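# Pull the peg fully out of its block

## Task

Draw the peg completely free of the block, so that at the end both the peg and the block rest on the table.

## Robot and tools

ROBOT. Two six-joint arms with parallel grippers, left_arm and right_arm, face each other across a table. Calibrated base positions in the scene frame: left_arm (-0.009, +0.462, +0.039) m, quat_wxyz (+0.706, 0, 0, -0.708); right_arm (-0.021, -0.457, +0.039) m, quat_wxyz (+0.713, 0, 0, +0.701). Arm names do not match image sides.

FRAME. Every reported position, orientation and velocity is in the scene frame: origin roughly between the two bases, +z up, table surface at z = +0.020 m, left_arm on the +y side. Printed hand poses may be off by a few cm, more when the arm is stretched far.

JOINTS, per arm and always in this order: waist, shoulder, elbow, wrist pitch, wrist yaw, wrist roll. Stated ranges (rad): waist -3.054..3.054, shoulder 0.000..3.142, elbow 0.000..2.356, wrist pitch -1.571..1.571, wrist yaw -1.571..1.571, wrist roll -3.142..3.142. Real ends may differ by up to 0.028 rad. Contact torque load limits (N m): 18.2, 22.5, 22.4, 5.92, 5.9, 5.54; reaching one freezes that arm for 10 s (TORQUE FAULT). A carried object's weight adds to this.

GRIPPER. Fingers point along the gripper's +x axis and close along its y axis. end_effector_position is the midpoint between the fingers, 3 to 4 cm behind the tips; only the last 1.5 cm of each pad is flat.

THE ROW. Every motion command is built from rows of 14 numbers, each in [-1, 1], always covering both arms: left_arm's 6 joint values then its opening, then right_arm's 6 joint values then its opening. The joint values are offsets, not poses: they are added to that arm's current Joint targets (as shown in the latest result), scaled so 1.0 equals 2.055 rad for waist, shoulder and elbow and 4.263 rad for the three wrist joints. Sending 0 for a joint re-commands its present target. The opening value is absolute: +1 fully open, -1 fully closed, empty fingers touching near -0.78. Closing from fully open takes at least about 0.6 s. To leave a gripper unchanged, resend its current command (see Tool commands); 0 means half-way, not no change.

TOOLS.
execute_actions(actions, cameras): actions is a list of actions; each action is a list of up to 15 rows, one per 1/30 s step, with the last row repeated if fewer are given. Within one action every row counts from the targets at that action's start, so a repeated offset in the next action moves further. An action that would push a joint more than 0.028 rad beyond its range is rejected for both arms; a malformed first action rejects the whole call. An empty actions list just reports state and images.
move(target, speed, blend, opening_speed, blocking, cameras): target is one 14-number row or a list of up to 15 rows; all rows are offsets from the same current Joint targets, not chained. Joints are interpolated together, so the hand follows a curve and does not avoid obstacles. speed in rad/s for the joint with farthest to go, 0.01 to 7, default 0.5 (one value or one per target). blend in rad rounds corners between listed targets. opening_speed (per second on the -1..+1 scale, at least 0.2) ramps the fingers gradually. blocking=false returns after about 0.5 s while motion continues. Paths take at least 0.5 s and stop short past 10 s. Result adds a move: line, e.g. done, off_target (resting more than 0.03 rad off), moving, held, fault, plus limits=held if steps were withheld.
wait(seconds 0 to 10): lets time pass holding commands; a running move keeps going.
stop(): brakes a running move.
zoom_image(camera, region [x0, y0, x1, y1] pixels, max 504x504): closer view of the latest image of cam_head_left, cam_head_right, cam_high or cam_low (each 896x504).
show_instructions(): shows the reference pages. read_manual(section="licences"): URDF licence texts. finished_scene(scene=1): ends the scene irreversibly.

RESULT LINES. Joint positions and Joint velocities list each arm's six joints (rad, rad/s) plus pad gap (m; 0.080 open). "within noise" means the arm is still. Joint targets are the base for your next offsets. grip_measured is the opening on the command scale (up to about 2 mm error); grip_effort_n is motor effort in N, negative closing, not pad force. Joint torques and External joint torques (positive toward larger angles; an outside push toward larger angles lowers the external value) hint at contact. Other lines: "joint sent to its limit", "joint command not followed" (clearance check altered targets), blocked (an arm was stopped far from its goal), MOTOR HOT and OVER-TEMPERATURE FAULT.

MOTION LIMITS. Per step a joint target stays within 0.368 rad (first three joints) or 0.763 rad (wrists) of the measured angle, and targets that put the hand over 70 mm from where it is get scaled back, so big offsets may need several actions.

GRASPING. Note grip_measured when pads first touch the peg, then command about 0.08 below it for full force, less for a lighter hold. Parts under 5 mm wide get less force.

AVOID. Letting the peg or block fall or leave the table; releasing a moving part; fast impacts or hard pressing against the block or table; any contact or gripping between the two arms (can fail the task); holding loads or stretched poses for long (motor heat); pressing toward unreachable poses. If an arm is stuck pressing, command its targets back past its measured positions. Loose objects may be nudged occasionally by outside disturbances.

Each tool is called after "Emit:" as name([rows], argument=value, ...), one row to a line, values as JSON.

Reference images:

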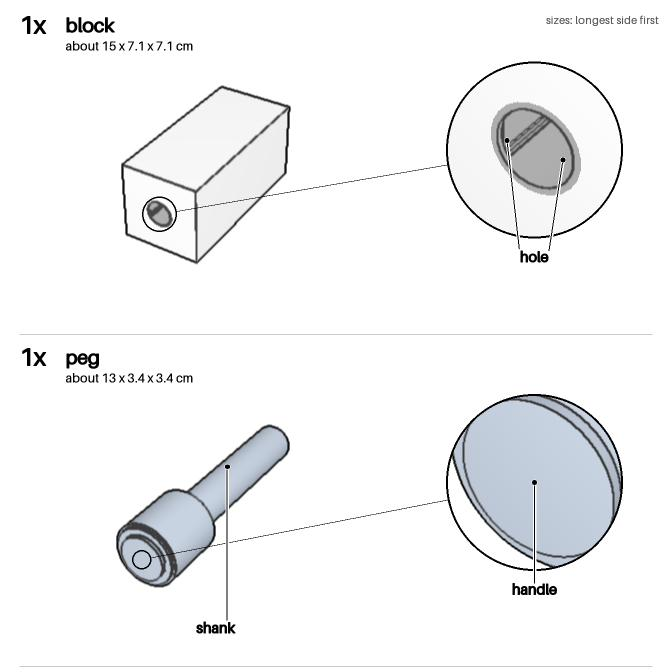

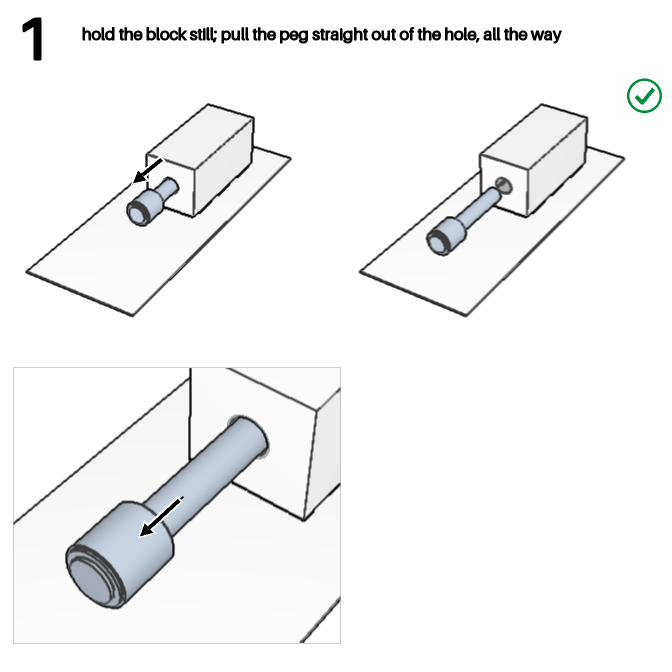

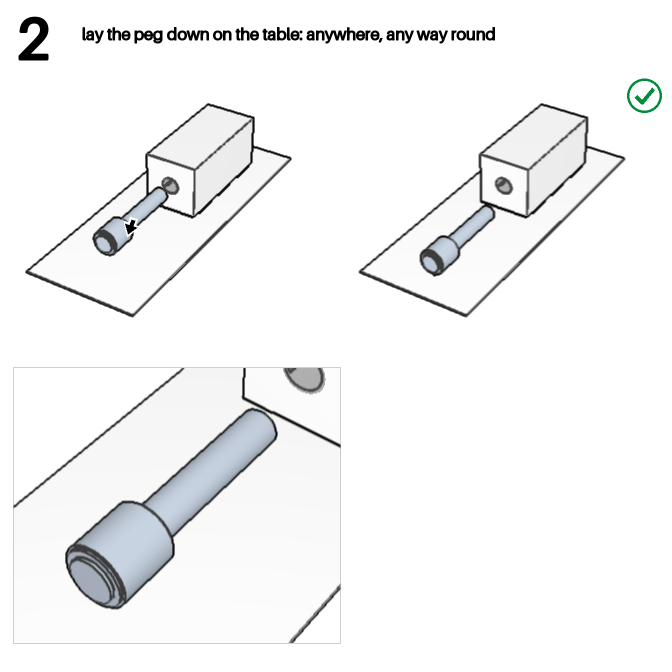

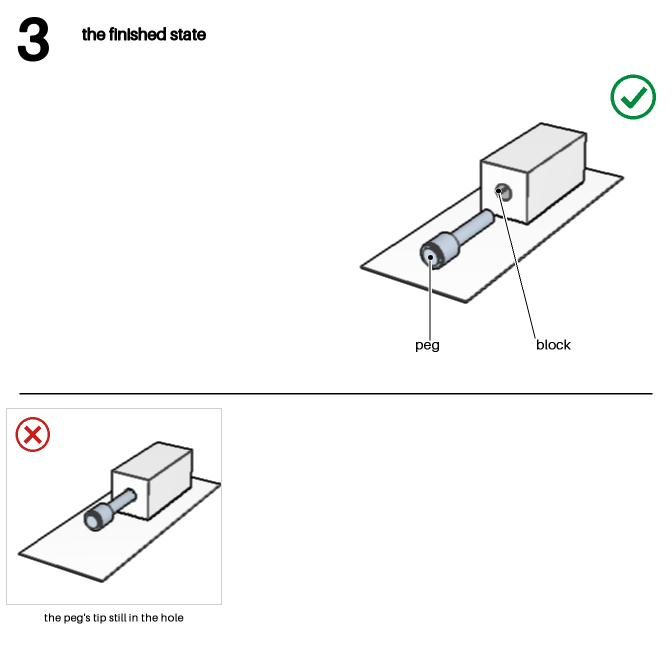

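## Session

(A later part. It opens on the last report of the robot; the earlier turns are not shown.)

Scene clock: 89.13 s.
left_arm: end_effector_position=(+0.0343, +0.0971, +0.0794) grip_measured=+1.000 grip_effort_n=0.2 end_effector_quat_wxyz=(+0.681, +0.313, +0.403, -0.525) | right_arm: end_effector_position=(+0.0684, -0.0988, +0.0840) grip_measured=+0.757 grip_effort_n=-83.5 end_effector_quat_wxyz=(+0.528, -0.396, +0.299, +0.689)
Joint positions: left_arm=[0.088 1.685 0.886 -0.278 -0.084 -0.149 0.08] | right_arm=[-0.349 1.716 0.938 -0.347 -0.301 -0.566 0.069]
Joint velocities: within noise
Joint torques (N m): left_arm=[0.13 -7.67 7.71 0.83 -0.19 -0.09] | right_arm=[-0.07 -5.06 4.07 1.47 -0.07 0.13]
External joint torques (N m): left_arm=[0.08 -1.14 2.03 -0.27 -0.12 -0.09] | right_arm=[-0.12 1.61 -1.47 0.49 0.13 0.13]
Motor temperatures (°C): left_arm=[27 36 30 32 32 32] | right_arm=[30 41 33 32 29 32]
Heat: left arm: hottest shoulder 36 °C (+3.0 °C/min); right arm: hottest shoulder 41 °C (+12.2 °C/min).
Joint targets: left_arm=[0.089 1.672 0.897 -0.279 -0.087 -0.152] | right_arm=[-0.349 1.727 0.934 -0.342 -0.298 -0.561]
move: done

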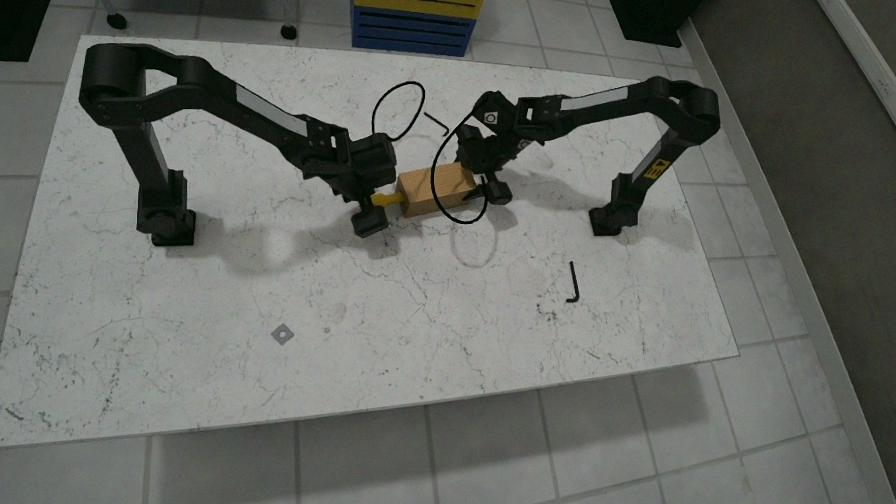

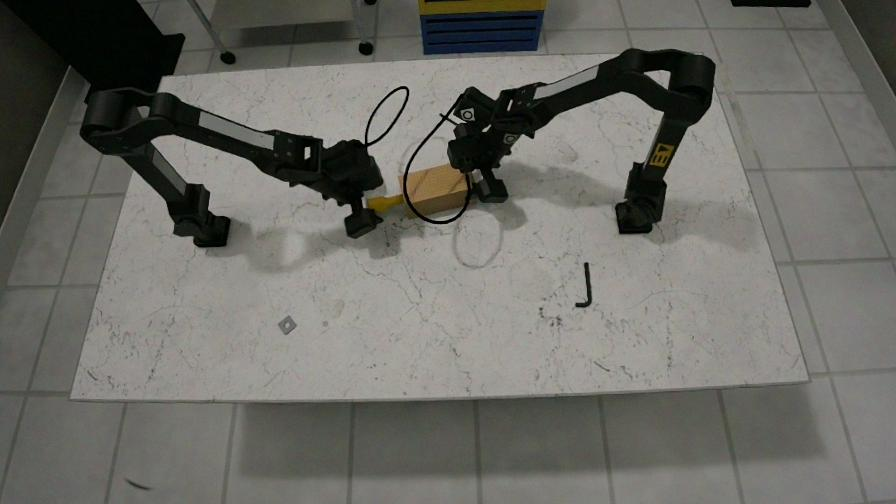

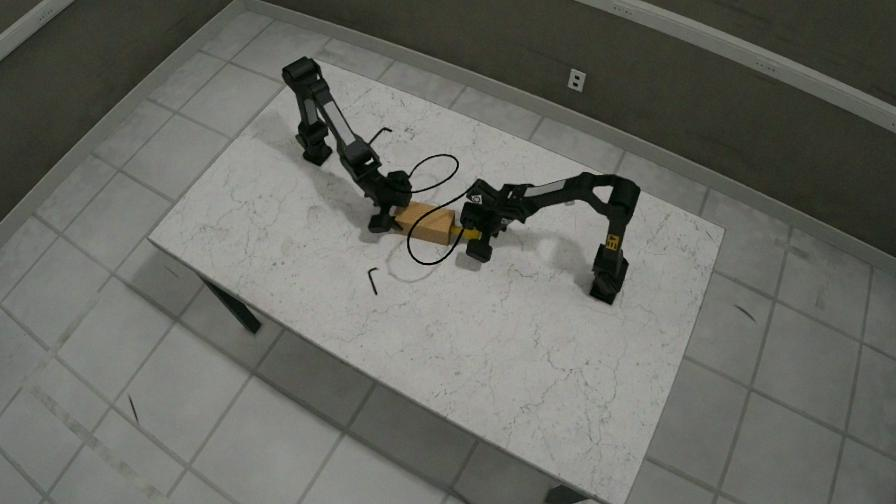

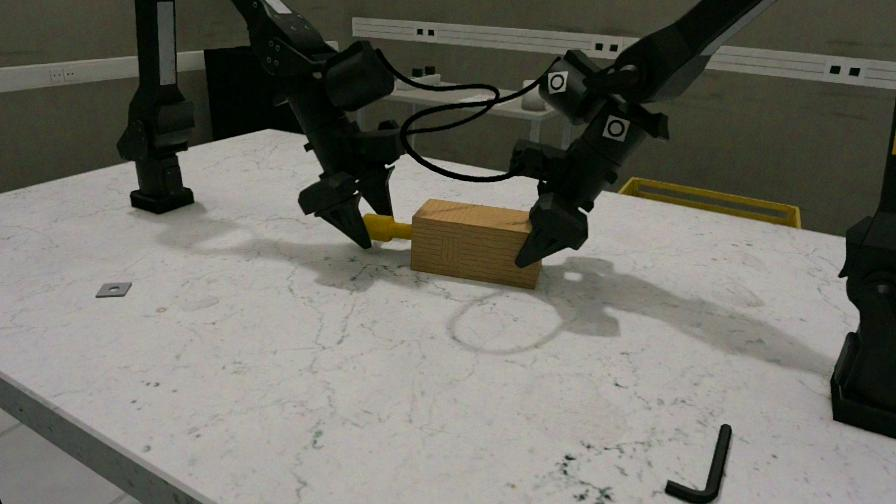

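Emit:
move([
  [0,0.0146,0.0161,0,0,0,1,0,0,0,0,0,0,0.65],
  [0,0.0146,0.0161,0,0,0,-0.18,0,0,0,0,0,0,0.65],
], speed=0.15, opening_speed=0.6)

Emit:
zoom_image(camera="cam_low", region=[320, 150, 620, 320])

Scene clock: 97.23 s.
left_arm: end_effector_position=(+0.0338, +0.0868, +0.0883) grip_measured=-0.107 grip_effort_n=-83.5 end_effector_quat_wxyz=(+0.684, +0.304, +0.395, -0.532) | right_arm: end_effector_position=(+0.0689, -0.0986, +0.0841) grip_measured=+0.757 grip_effort_n=-83.5 end_effector_quat_wxyz=(+0.530, -0.395, +0.299, +0.688)
Joint positions: left_arm=[0.085 1.69 0.919 -0.28 -0.081 -0.149 0.03] | right_arm=[-0.349 1.716 0.938 -0.345 -0.298 -0.562 0.069]
Joint velocities: within noise
Joint torques (N m): left_arm=[0.36 -5.03 7.76 0.93 -0.28 -0.08] | right_arm=[-0.06 -5.04 4.09 1.3 -0.15 0.02]
External joint torques (N m): left_arm=[0.38 1.55 2.06 -0.17 -0.23 -0.08] | right_arm=[-0.06 1.62 -1.49 0.29 0.04 0.02]
Motor temperatures (°C): left_arm=[27 36 31 32 32 32] | right_arm=[30 40 33 32 29 32]
Heat: left arm: hottest shoulder 36 °C (+2.0 °C/min); right arm: hottest shoulder 40 °C (+7.1 °C/min).
Joint targets: left_arm=[0.089 1.702 0.930 -0.279 -0.087 -0.152] | right_arm=[-0.349 1.727 0.934 -0.342 -0.298 -0.561]
move: done

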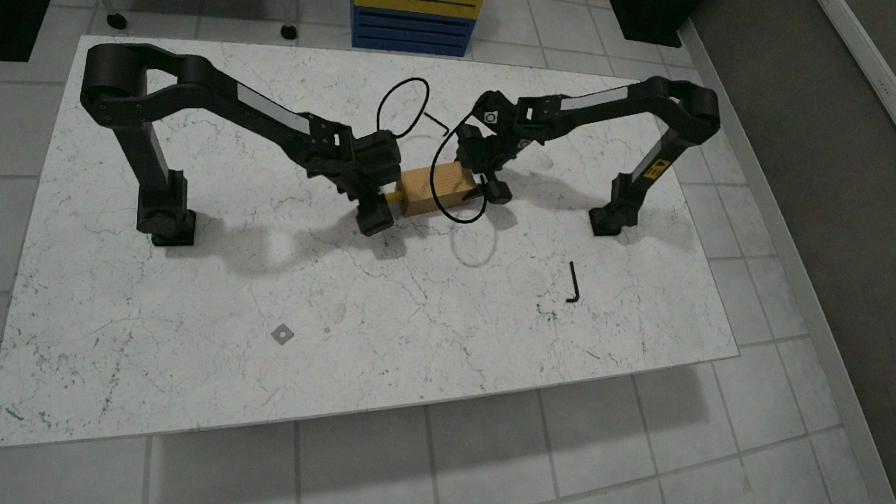

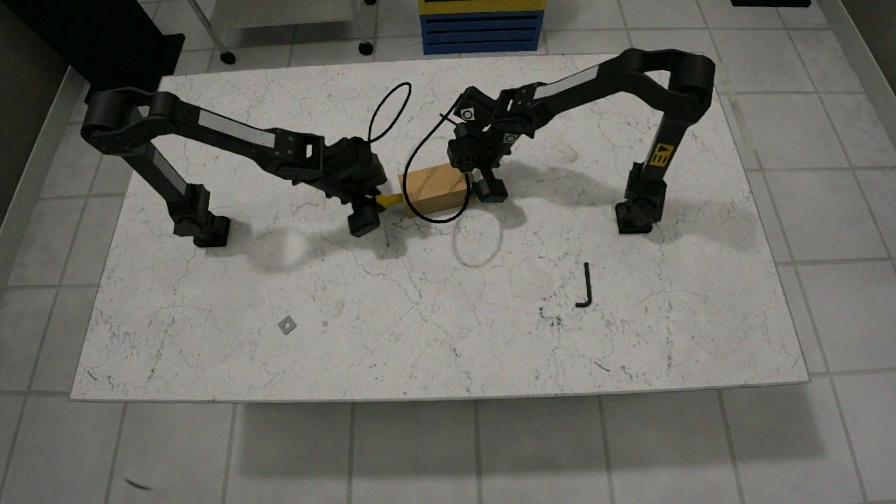

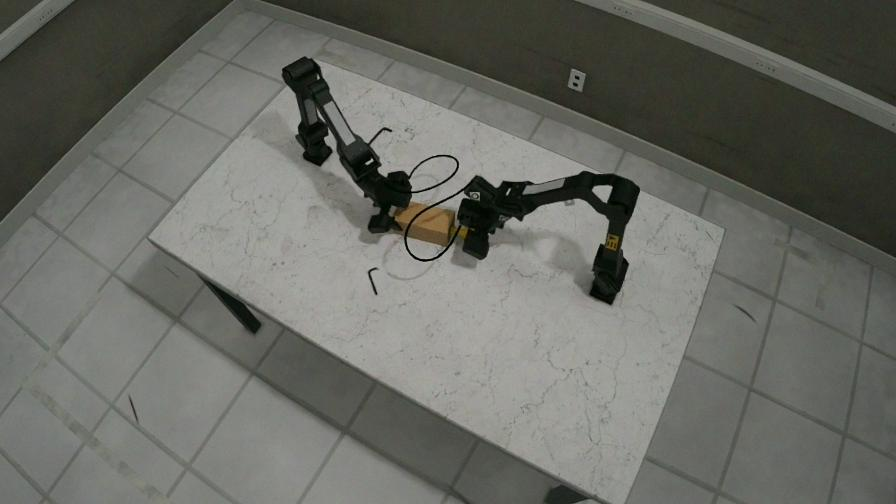

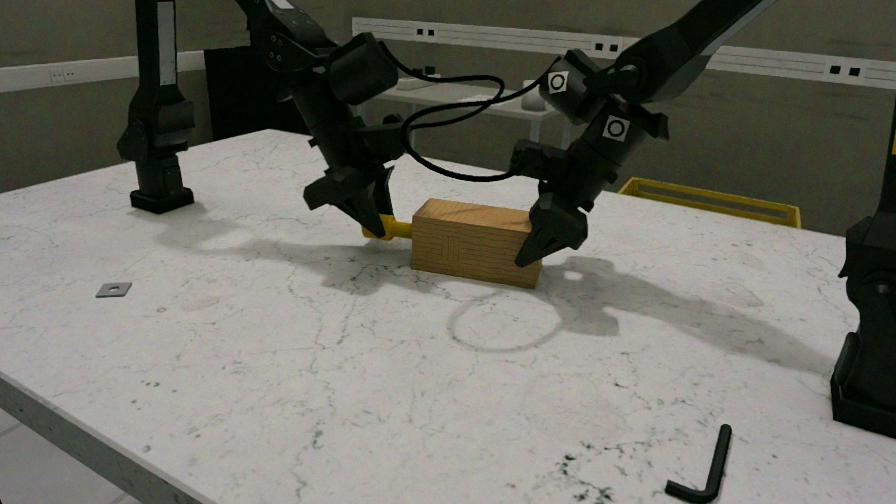

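Scaled by 1.680.

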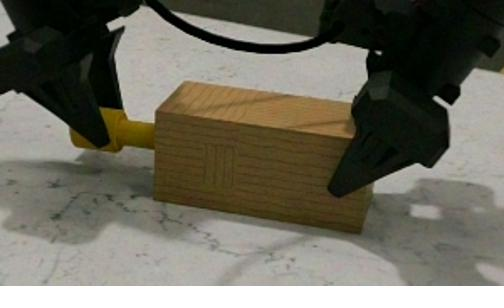

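Emit:
move([
  [-0.0060,-0.0440,-0.0457,0.0011,-0.0015,-0.0027,-0.25,0,0,0,0,0,0,0.6],
  [-0.0148,-0.0886,-0.0911,0.0011,-0.0036,-0.0064,-0.25,0,0,0,0,0,0,0.6],
  [-0.0275,-0.1455,-0.1418,-0.0025,-0.0066,-0.0117,-0.25,0,0,0,0,0,0,0.6],
], speed=0.12, blend=0.02)

Emit:
zoom_image(camera="cam_low", region=[270, 150, 620, 320])

Emit:
zoom_image(camera="cam_head_right", region=[310, 130, 520, 240])

Scene clock: 108.47 s.
left_arm: end_effector_position=(+0.0172, +0.1601, +0.0852) grip_measured=-0.107 grip_effort_n=-83.5 end_effector_quat_wxyz=(+0.685, +0.307, +0.399, -0.527) | right_arm: end_effector_position=(+0.0687, -0.0967, +0.0834) grip_measured=+0.757 grip_effort_n=-83.5 end_effector_quat_wxyz=(+0.530, -0.394, +0.300, +0.689)
Joint positions: left_arm=[0.035 1.419 0.645 -0.292 -0.111 -0.198 0.03] | right_arm=[-0.347 1.723 0.943 -0.341 -0.3 -0.56 0.069]
Joint velocities: within noise
Joint torques (N m): left_arm=[-0.2 -6.14 5.64 1.05 -0.22 -0.09] | right_arm=[-0.21 -5.86 3.64 1.01 -0.07 -0.1]
External joint torques (N m): left_arm=[-0.22 -1.56 -0.13 -0.06 -0.14 -0.09] | right_arm=[-0.2 0.86 -1.9 0.01 0.12 -0.1]
Motor temperatures (°C): left_arm=[27 35 31 33 32 32] | right_arm=[30 39 34 32 29 32]
Heat: left arm: hottest shoulder 35 °C (-1.0 °C/min); right arm: hottest shoulder 39 °C (+2.0 °C/min).
Joint targets: left_arm=[0.032 1.403 0.639 -0.289 -0.116 -0.202] | right_arm=[-0.349 1.727 0.934 -0.342 -0.298 -0.561]
move: done; blend cut to 0 rad at target 1

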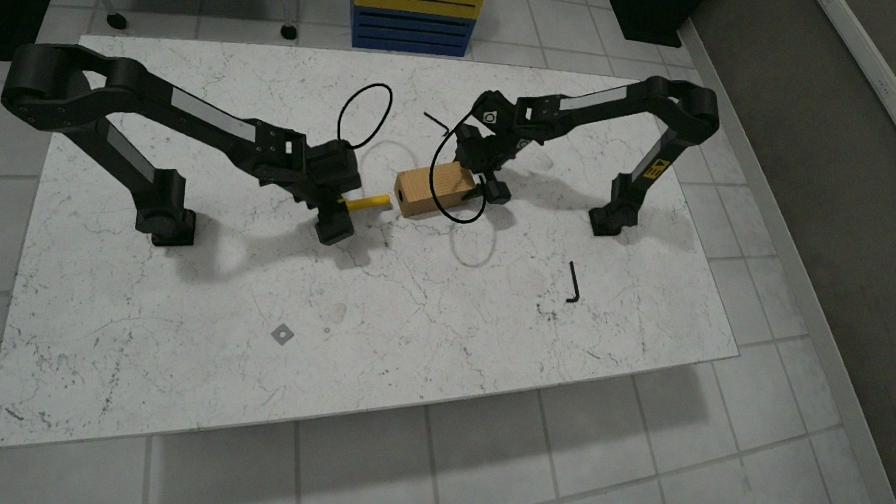

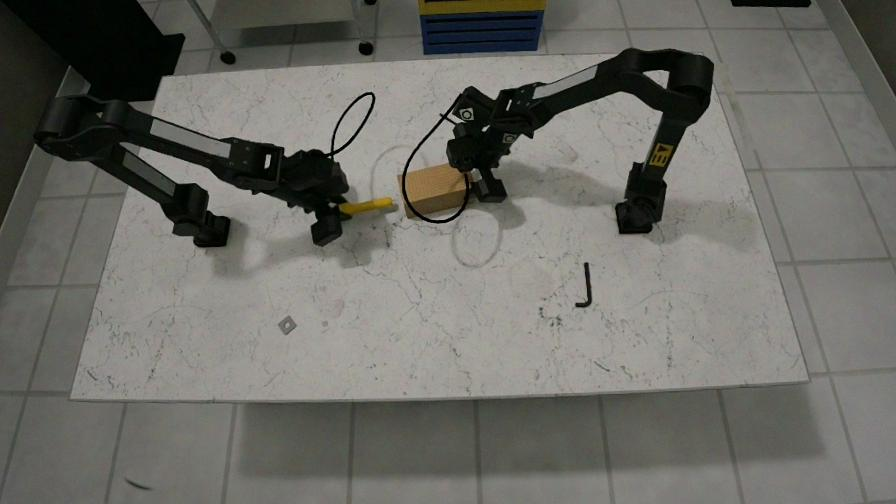

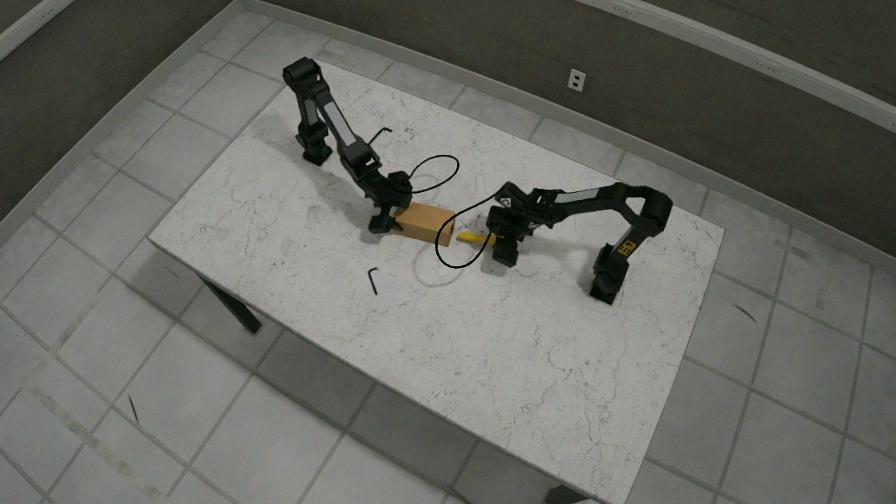

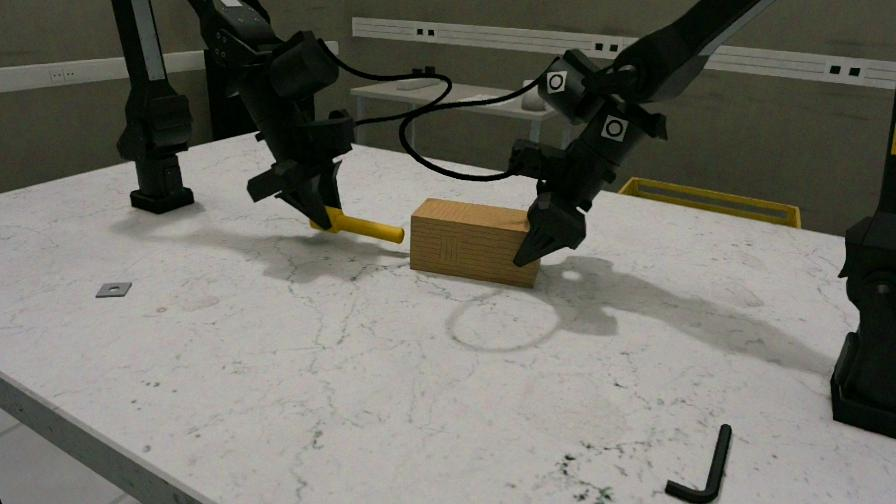

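Scaled by 1.440.

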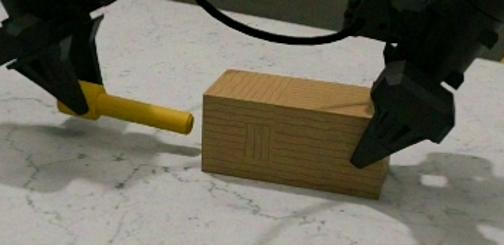

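Scaled by 2.400.

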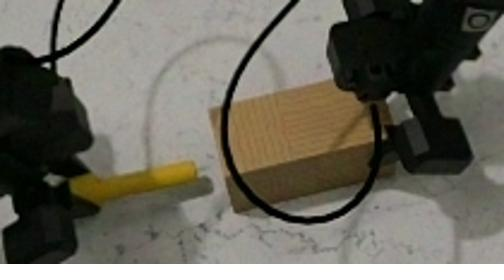

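Emit:
move(target=[0,0.0292,-0.0224,0.0211,0,0,-0.25,0,0,0,0,0,0,1], speed=0.08, opening_speed=0.4)

Emit:
zoom_image(camera="cam_low", region=[270, 150, 620, 320])

Scene clock: 114.80 s.
left_arm: end_effector_position=(+0.0172, +0.1608, +0.0696) grip_measured=-0.107 grip_effort_n=-83.5 end_effector_quat_wxyz=(+0.686, +0.305, +0.397, -0.528) | right_arm: end_effector_position=(+0.0686, -0.0978, +0.0822) grip_measured=+0.997 grip_effort_n=15.1 end_effector_quat_wxyz=(+0.529, -0.395, +0.301, +0.688)
Joint positions: left_arm=[0.035 1.455 0.599 -0.204 -0.111 -0.198 0.03] | right_arm=[-0.347 1.723 0.94 -0.341 -0.298 -0.56 0.08]
Joint velocities: within noise
Joint torques (N m): left_arm=[-0.23 -3.43 5.42 1.12 -0.23 -0.07] | right_arm=[-0.15 -5.78 3.91 0.99 -0.14 -0.1]
External joint torques (N m): left_arm=[-0.22 1.2 -0.08 0.02 -0.16 -0.08] | right_arm=[-0.17 0.87 -1.56 0.02 0.06 -0.1]
Motor temperatures (°C): left_arm=[27 35 31 33 32 32] | right_arm=[30 40 33 32 29 32]
Heat: left arm: hottest shoulder 35 °C (-1.0 °C/min); right arm: hottest shoulder 40 °C (+1.0 °C/min).
Joint targets: left_arm=[0.032 1.463 0.593 -0.200 -0.115 -0.202] | right_arm=[-0.349 1.727 0.934 -0.342 -0.298 -0.561]
move: done

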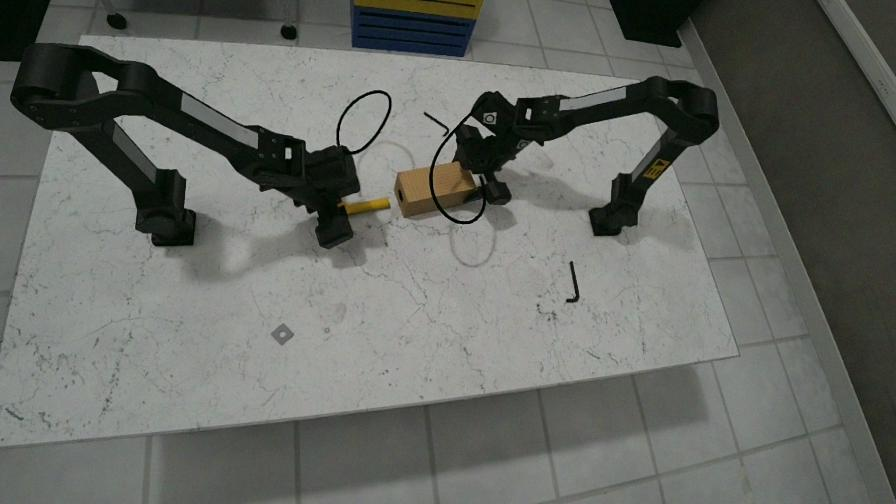

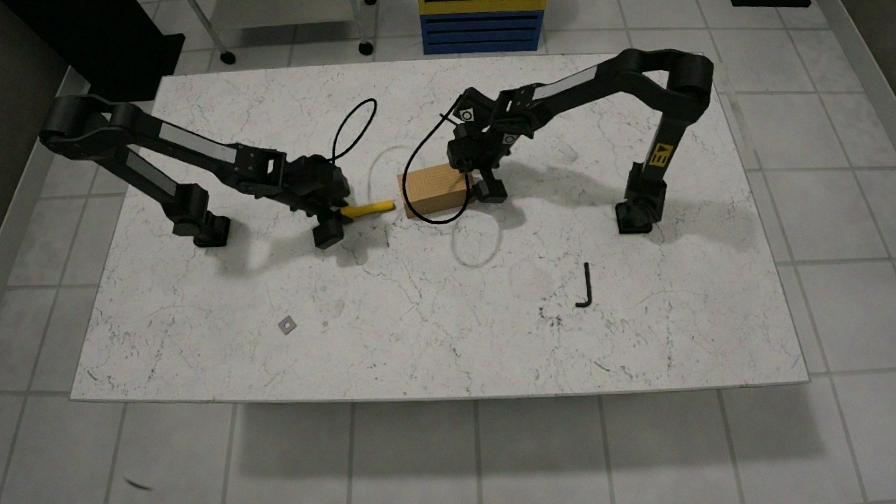

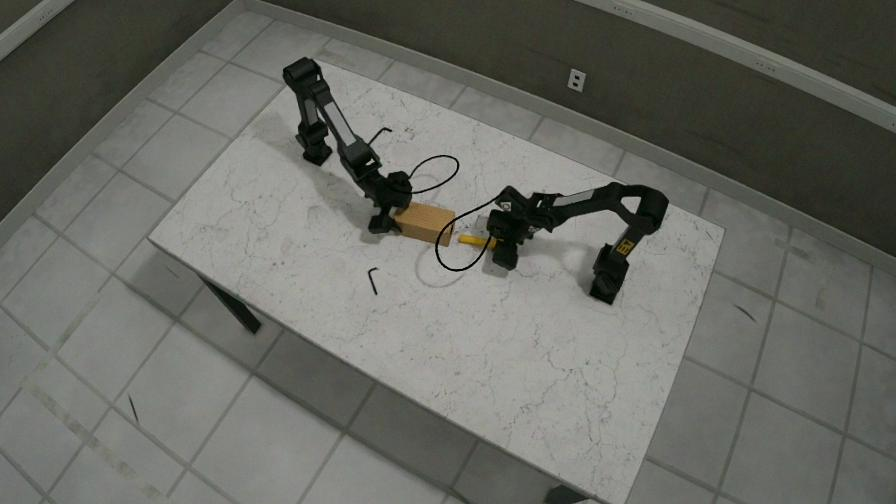

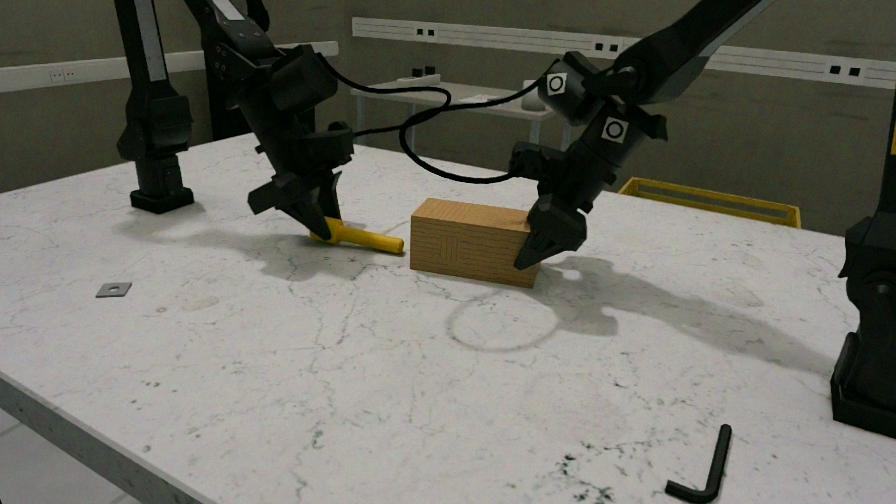

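Scaled by 1.440.

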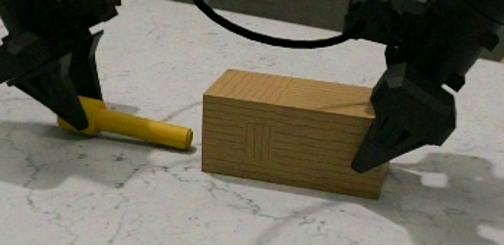

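Emit:
move(target=[0,0.0035,-0.0035,0.0033,0,0,-0.25,0,0,0,0,0,0,1], speed=0.05)

Emit:
zoom_image(camera="cam_low", region=[290, 190, 430, 270])

Scene clock: 118.40 s.
left_arm: end_effector_position=(+0.0172, +0.1600, +0.0681) grip_measured=-0.107 grip_effort_n=-83.5 end_effector_quat_wxyz=(+0.687, +0.303, +0.396, -0.529) | right_arm: end_effector_position=(+0.0686, -0.0978, +0.0822) grip_measured=+0.997 grip_effort_n=15.1 end_effector_quat_wxyz=(+0.529, -0.395, +0.301, +0.688)
Joint positions: left_arm=[0.035 1.46 0.594 -0.188 -0.112 -0.198 0.03] | right_arm=[-0.347 1.723 0.94 -0.341 -0.298 -0.56 0.08]
Joint velocities: within noise
Joint torques (N m): left_arm=[-0.12 -3.26 5.1 1.02 -0.23 -0.09] | right_arm=[-0.21 -5.84 3.95 1 -0.14 -0.1]
External joint torques (N m): left_arm=[-0.12 1.31 -0.29 -0.06 -0.16 -0.1] | right_arm=[-0.25 0.92 -1.61 0 0.07 -0.1]
Motor temperatures (°C): left_arm=[27 35 31 33 32 32] | right_arm=[30 40 33 31 29 32]
Heat: left arm: hottest shoulder 35 °C (-1.0 °C/min); right arm: hottest shoulder 40 °C (+0.0 °C/min).
Joint targets: left_arm=[0.032 1.470 0.586 -0.186 -0.115 -0.202] | right_arm=[-0.349 1.727 0.934 -0.342 -0.298 -0.561]
move: done

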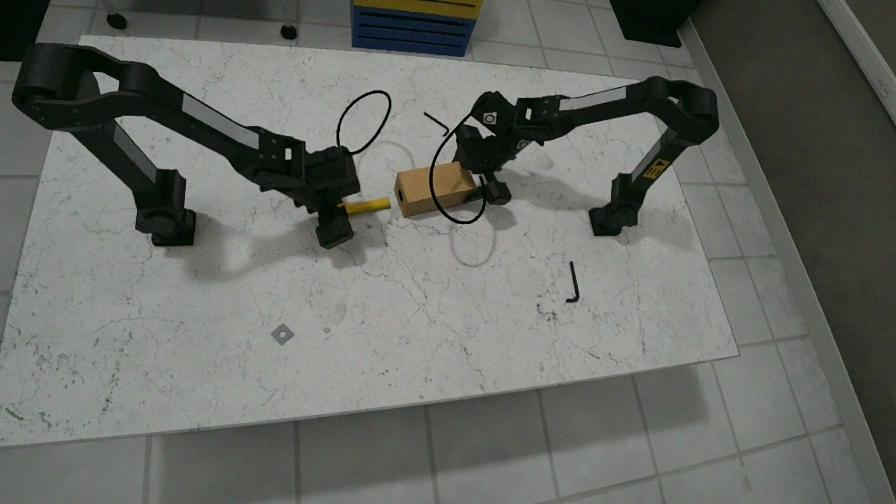

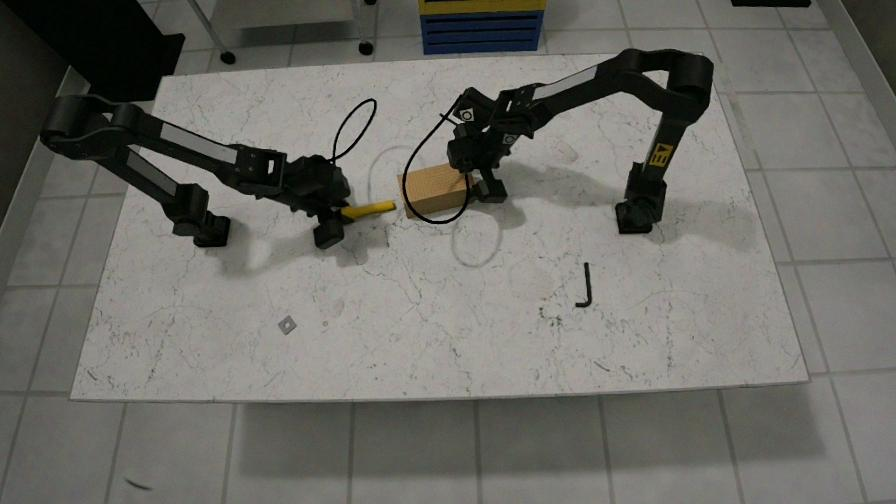

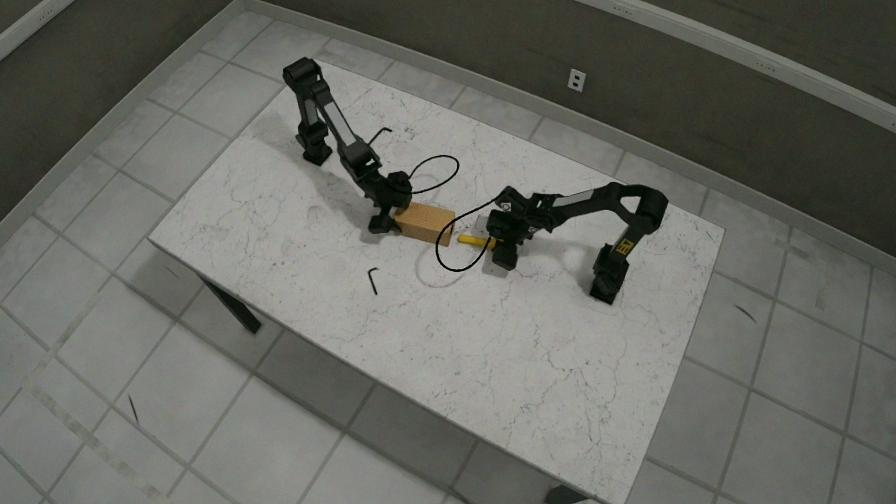

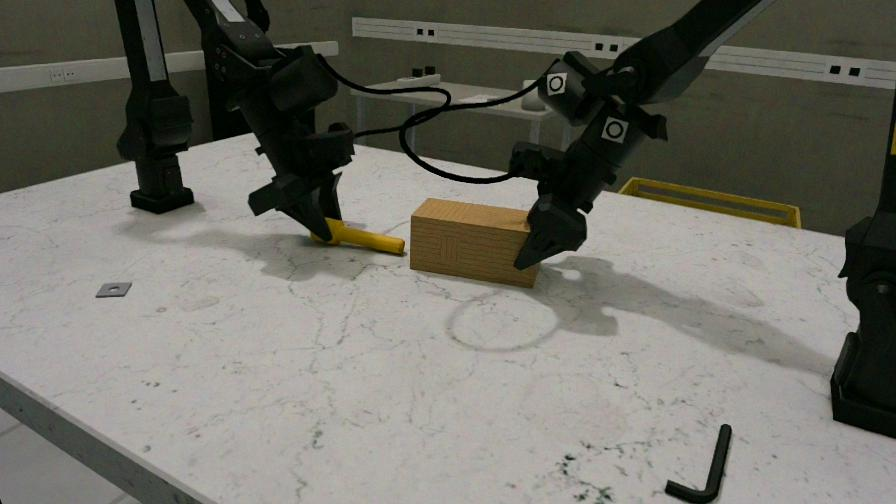

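Scaled by 3.600.

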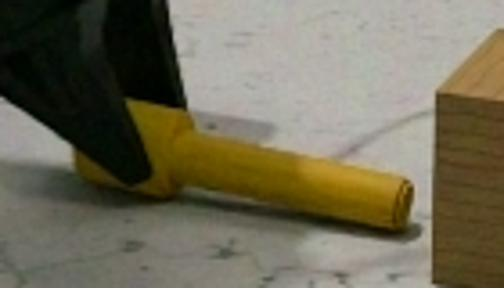

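Emit:
move(target=[0,0,0,0,0,0,0.6,0,0,0,0,0,0,1], opening_speed=0.4, cameras=[])

Emit:
move(target=[0,-0.0949,0.1007,-0.0943,0,0,0.6,0,-0.0466,0.0696,-0.0559,0,0,1], speed=0.25)

Emit:
zoom_image(camera="cam_low", region=[290, 150, 620, 320])

Scene clock: 124.70 s.
left_arm: end_effector_position=(+0.0172, +0.1600, +0.0680) grip_measured=+0.596 grip_effort_n=17.0 end_effector_quat_wxyz=(+0.687, +0.303, +0.396, -0.529) | right_arm: end_effector_position=(+0.0686, -0.0978, +0.0822) grip_measured=+0.997 grip_effort_n=15.1 end_effector_quat_wxyz=(+0.529, -0.395, +0.301, +0.688)
Joint positions: left_arm=[0.035 1.461 0.594 -0.188 -0.112 -0.198 0.062] | right_arm=[-0.347 1.723 0.94 -0.341 -0.298 -0.56 0.08]
Joint velocities: within noise
Joint torques (N m): left_arm=[-0.19 -3.33 5.14 1.03 -0.19 -0.08] | right_arm=[-0.25 -5.76 3.95 0.98 -0.14 -0.12]
External joint torques (N m): left_arm=[-0.19 1.28 -0.3 -0.08 -0.12 -0.08] | right_arm=[-0.24 0.9 -1.55 0 0.05 -0.12]
Motor temperatures (°C): left_arm=[27 34 31 33 32 32] | right_arm=[29 40 33 31 29 32]
Heat: left arm: hottest shoulder 34 °C (-2.0 °C/min); right arm: hottest shoulder 40 °C (-1.0 °C/min).
Joint targets: left_arm=[0.032 1.471 0.586 -0.186 -0.115 -0.202] | right_arm=[-0.349 1.727 0.934 -0.342 -0.298 -0.561]
move: done
No camera images: "cameras" was empty.

Scene clock: 126.77 s.
left_arm: end_effector_position=(+0.0168, +0.1731, +0.1368) grip_measured=+0.597 grip_effort_n=17.0 end_effector_quat_wxyz=(+0.681, +0.316, +0.406, -0.522) | right_arm: end_effector_position=(+0.0671, -0.1019, +0.1281) grip_measured=+0.997 grip_effort_n=15.1 end_effector_quat_wxyz=(+0.522, -0.399, +0.315, +0.685)
Joint positions: left_arm=[0.035 1.287 0.781 -0.587 -0.112 -0.199 0.062] | right_arm=[-0.347 1.647 1.067 -0.578 -0.298 -0.56 0.08]
Joint velocities: within noise
Joint torques (N m): left_arm=[-0.19 -5.17 8.36 0.84 -0.23 -0.07] | right_arm=[-0.19 -7.59 5.78 0.84 -0.17 -0.11]
External joint torques (N m): left_arm=[-0.18 -1.06 2.07 -0.25 -0.16 -0.08] | right_arm=[-0.28 -1.06 -0.16 -0.11 0.04 -0.11]
Motor temperatures (°C): left_arm=[27 34 31 33 32 32] | right_arm=[29 40 33 31 29 32]
Heat: left arm: hottest shoulder 34 °C (-2.0 °C/min); right arm: hottest shoulder 40 °C (-2.0 °C/min).
Joint targets: left_arm=[0.032 1.275 0.793 -0.587 -0.115 -0.202] | right_arm=[-0.349 1.632 1.077 -0.580 -0.298 -0.561]
move: done

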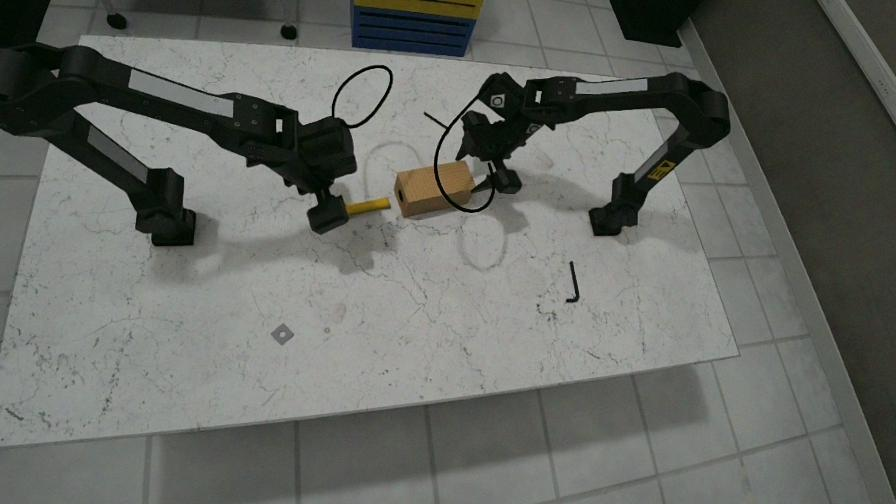

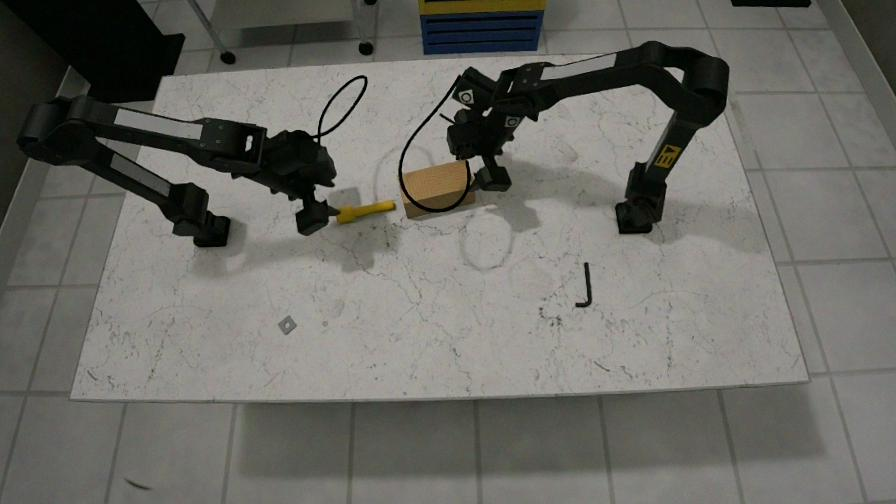

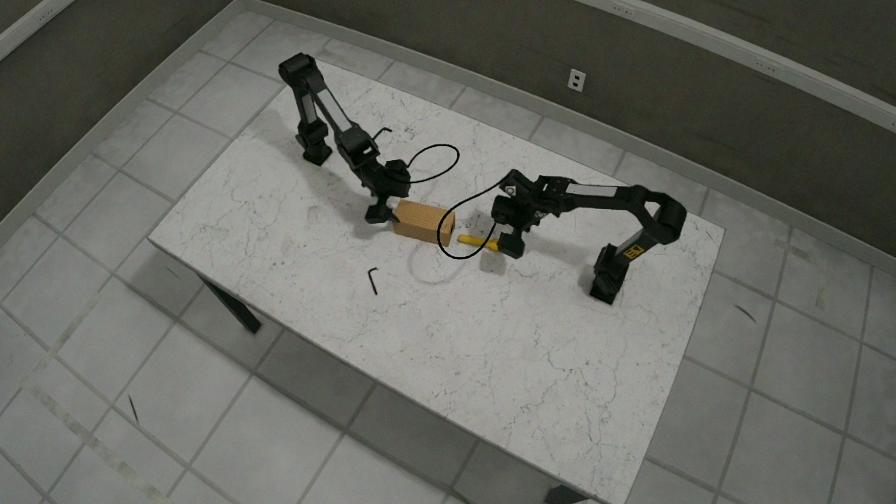

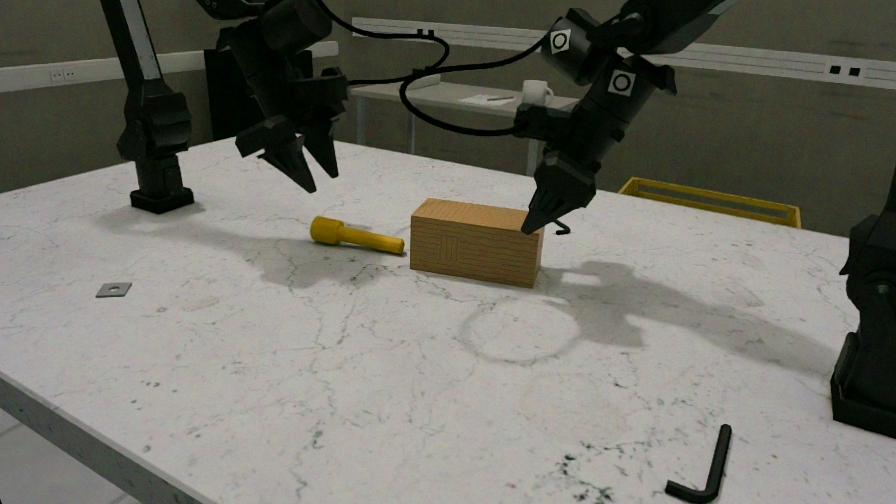

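Scaled by 1.527.

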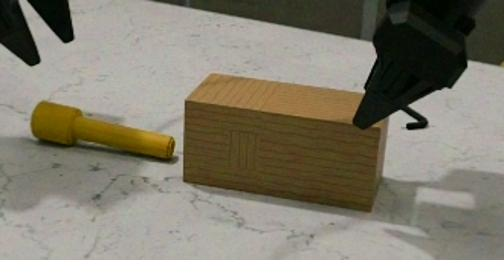

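Emit:
finished_scene()

The scene is finished: the task was done.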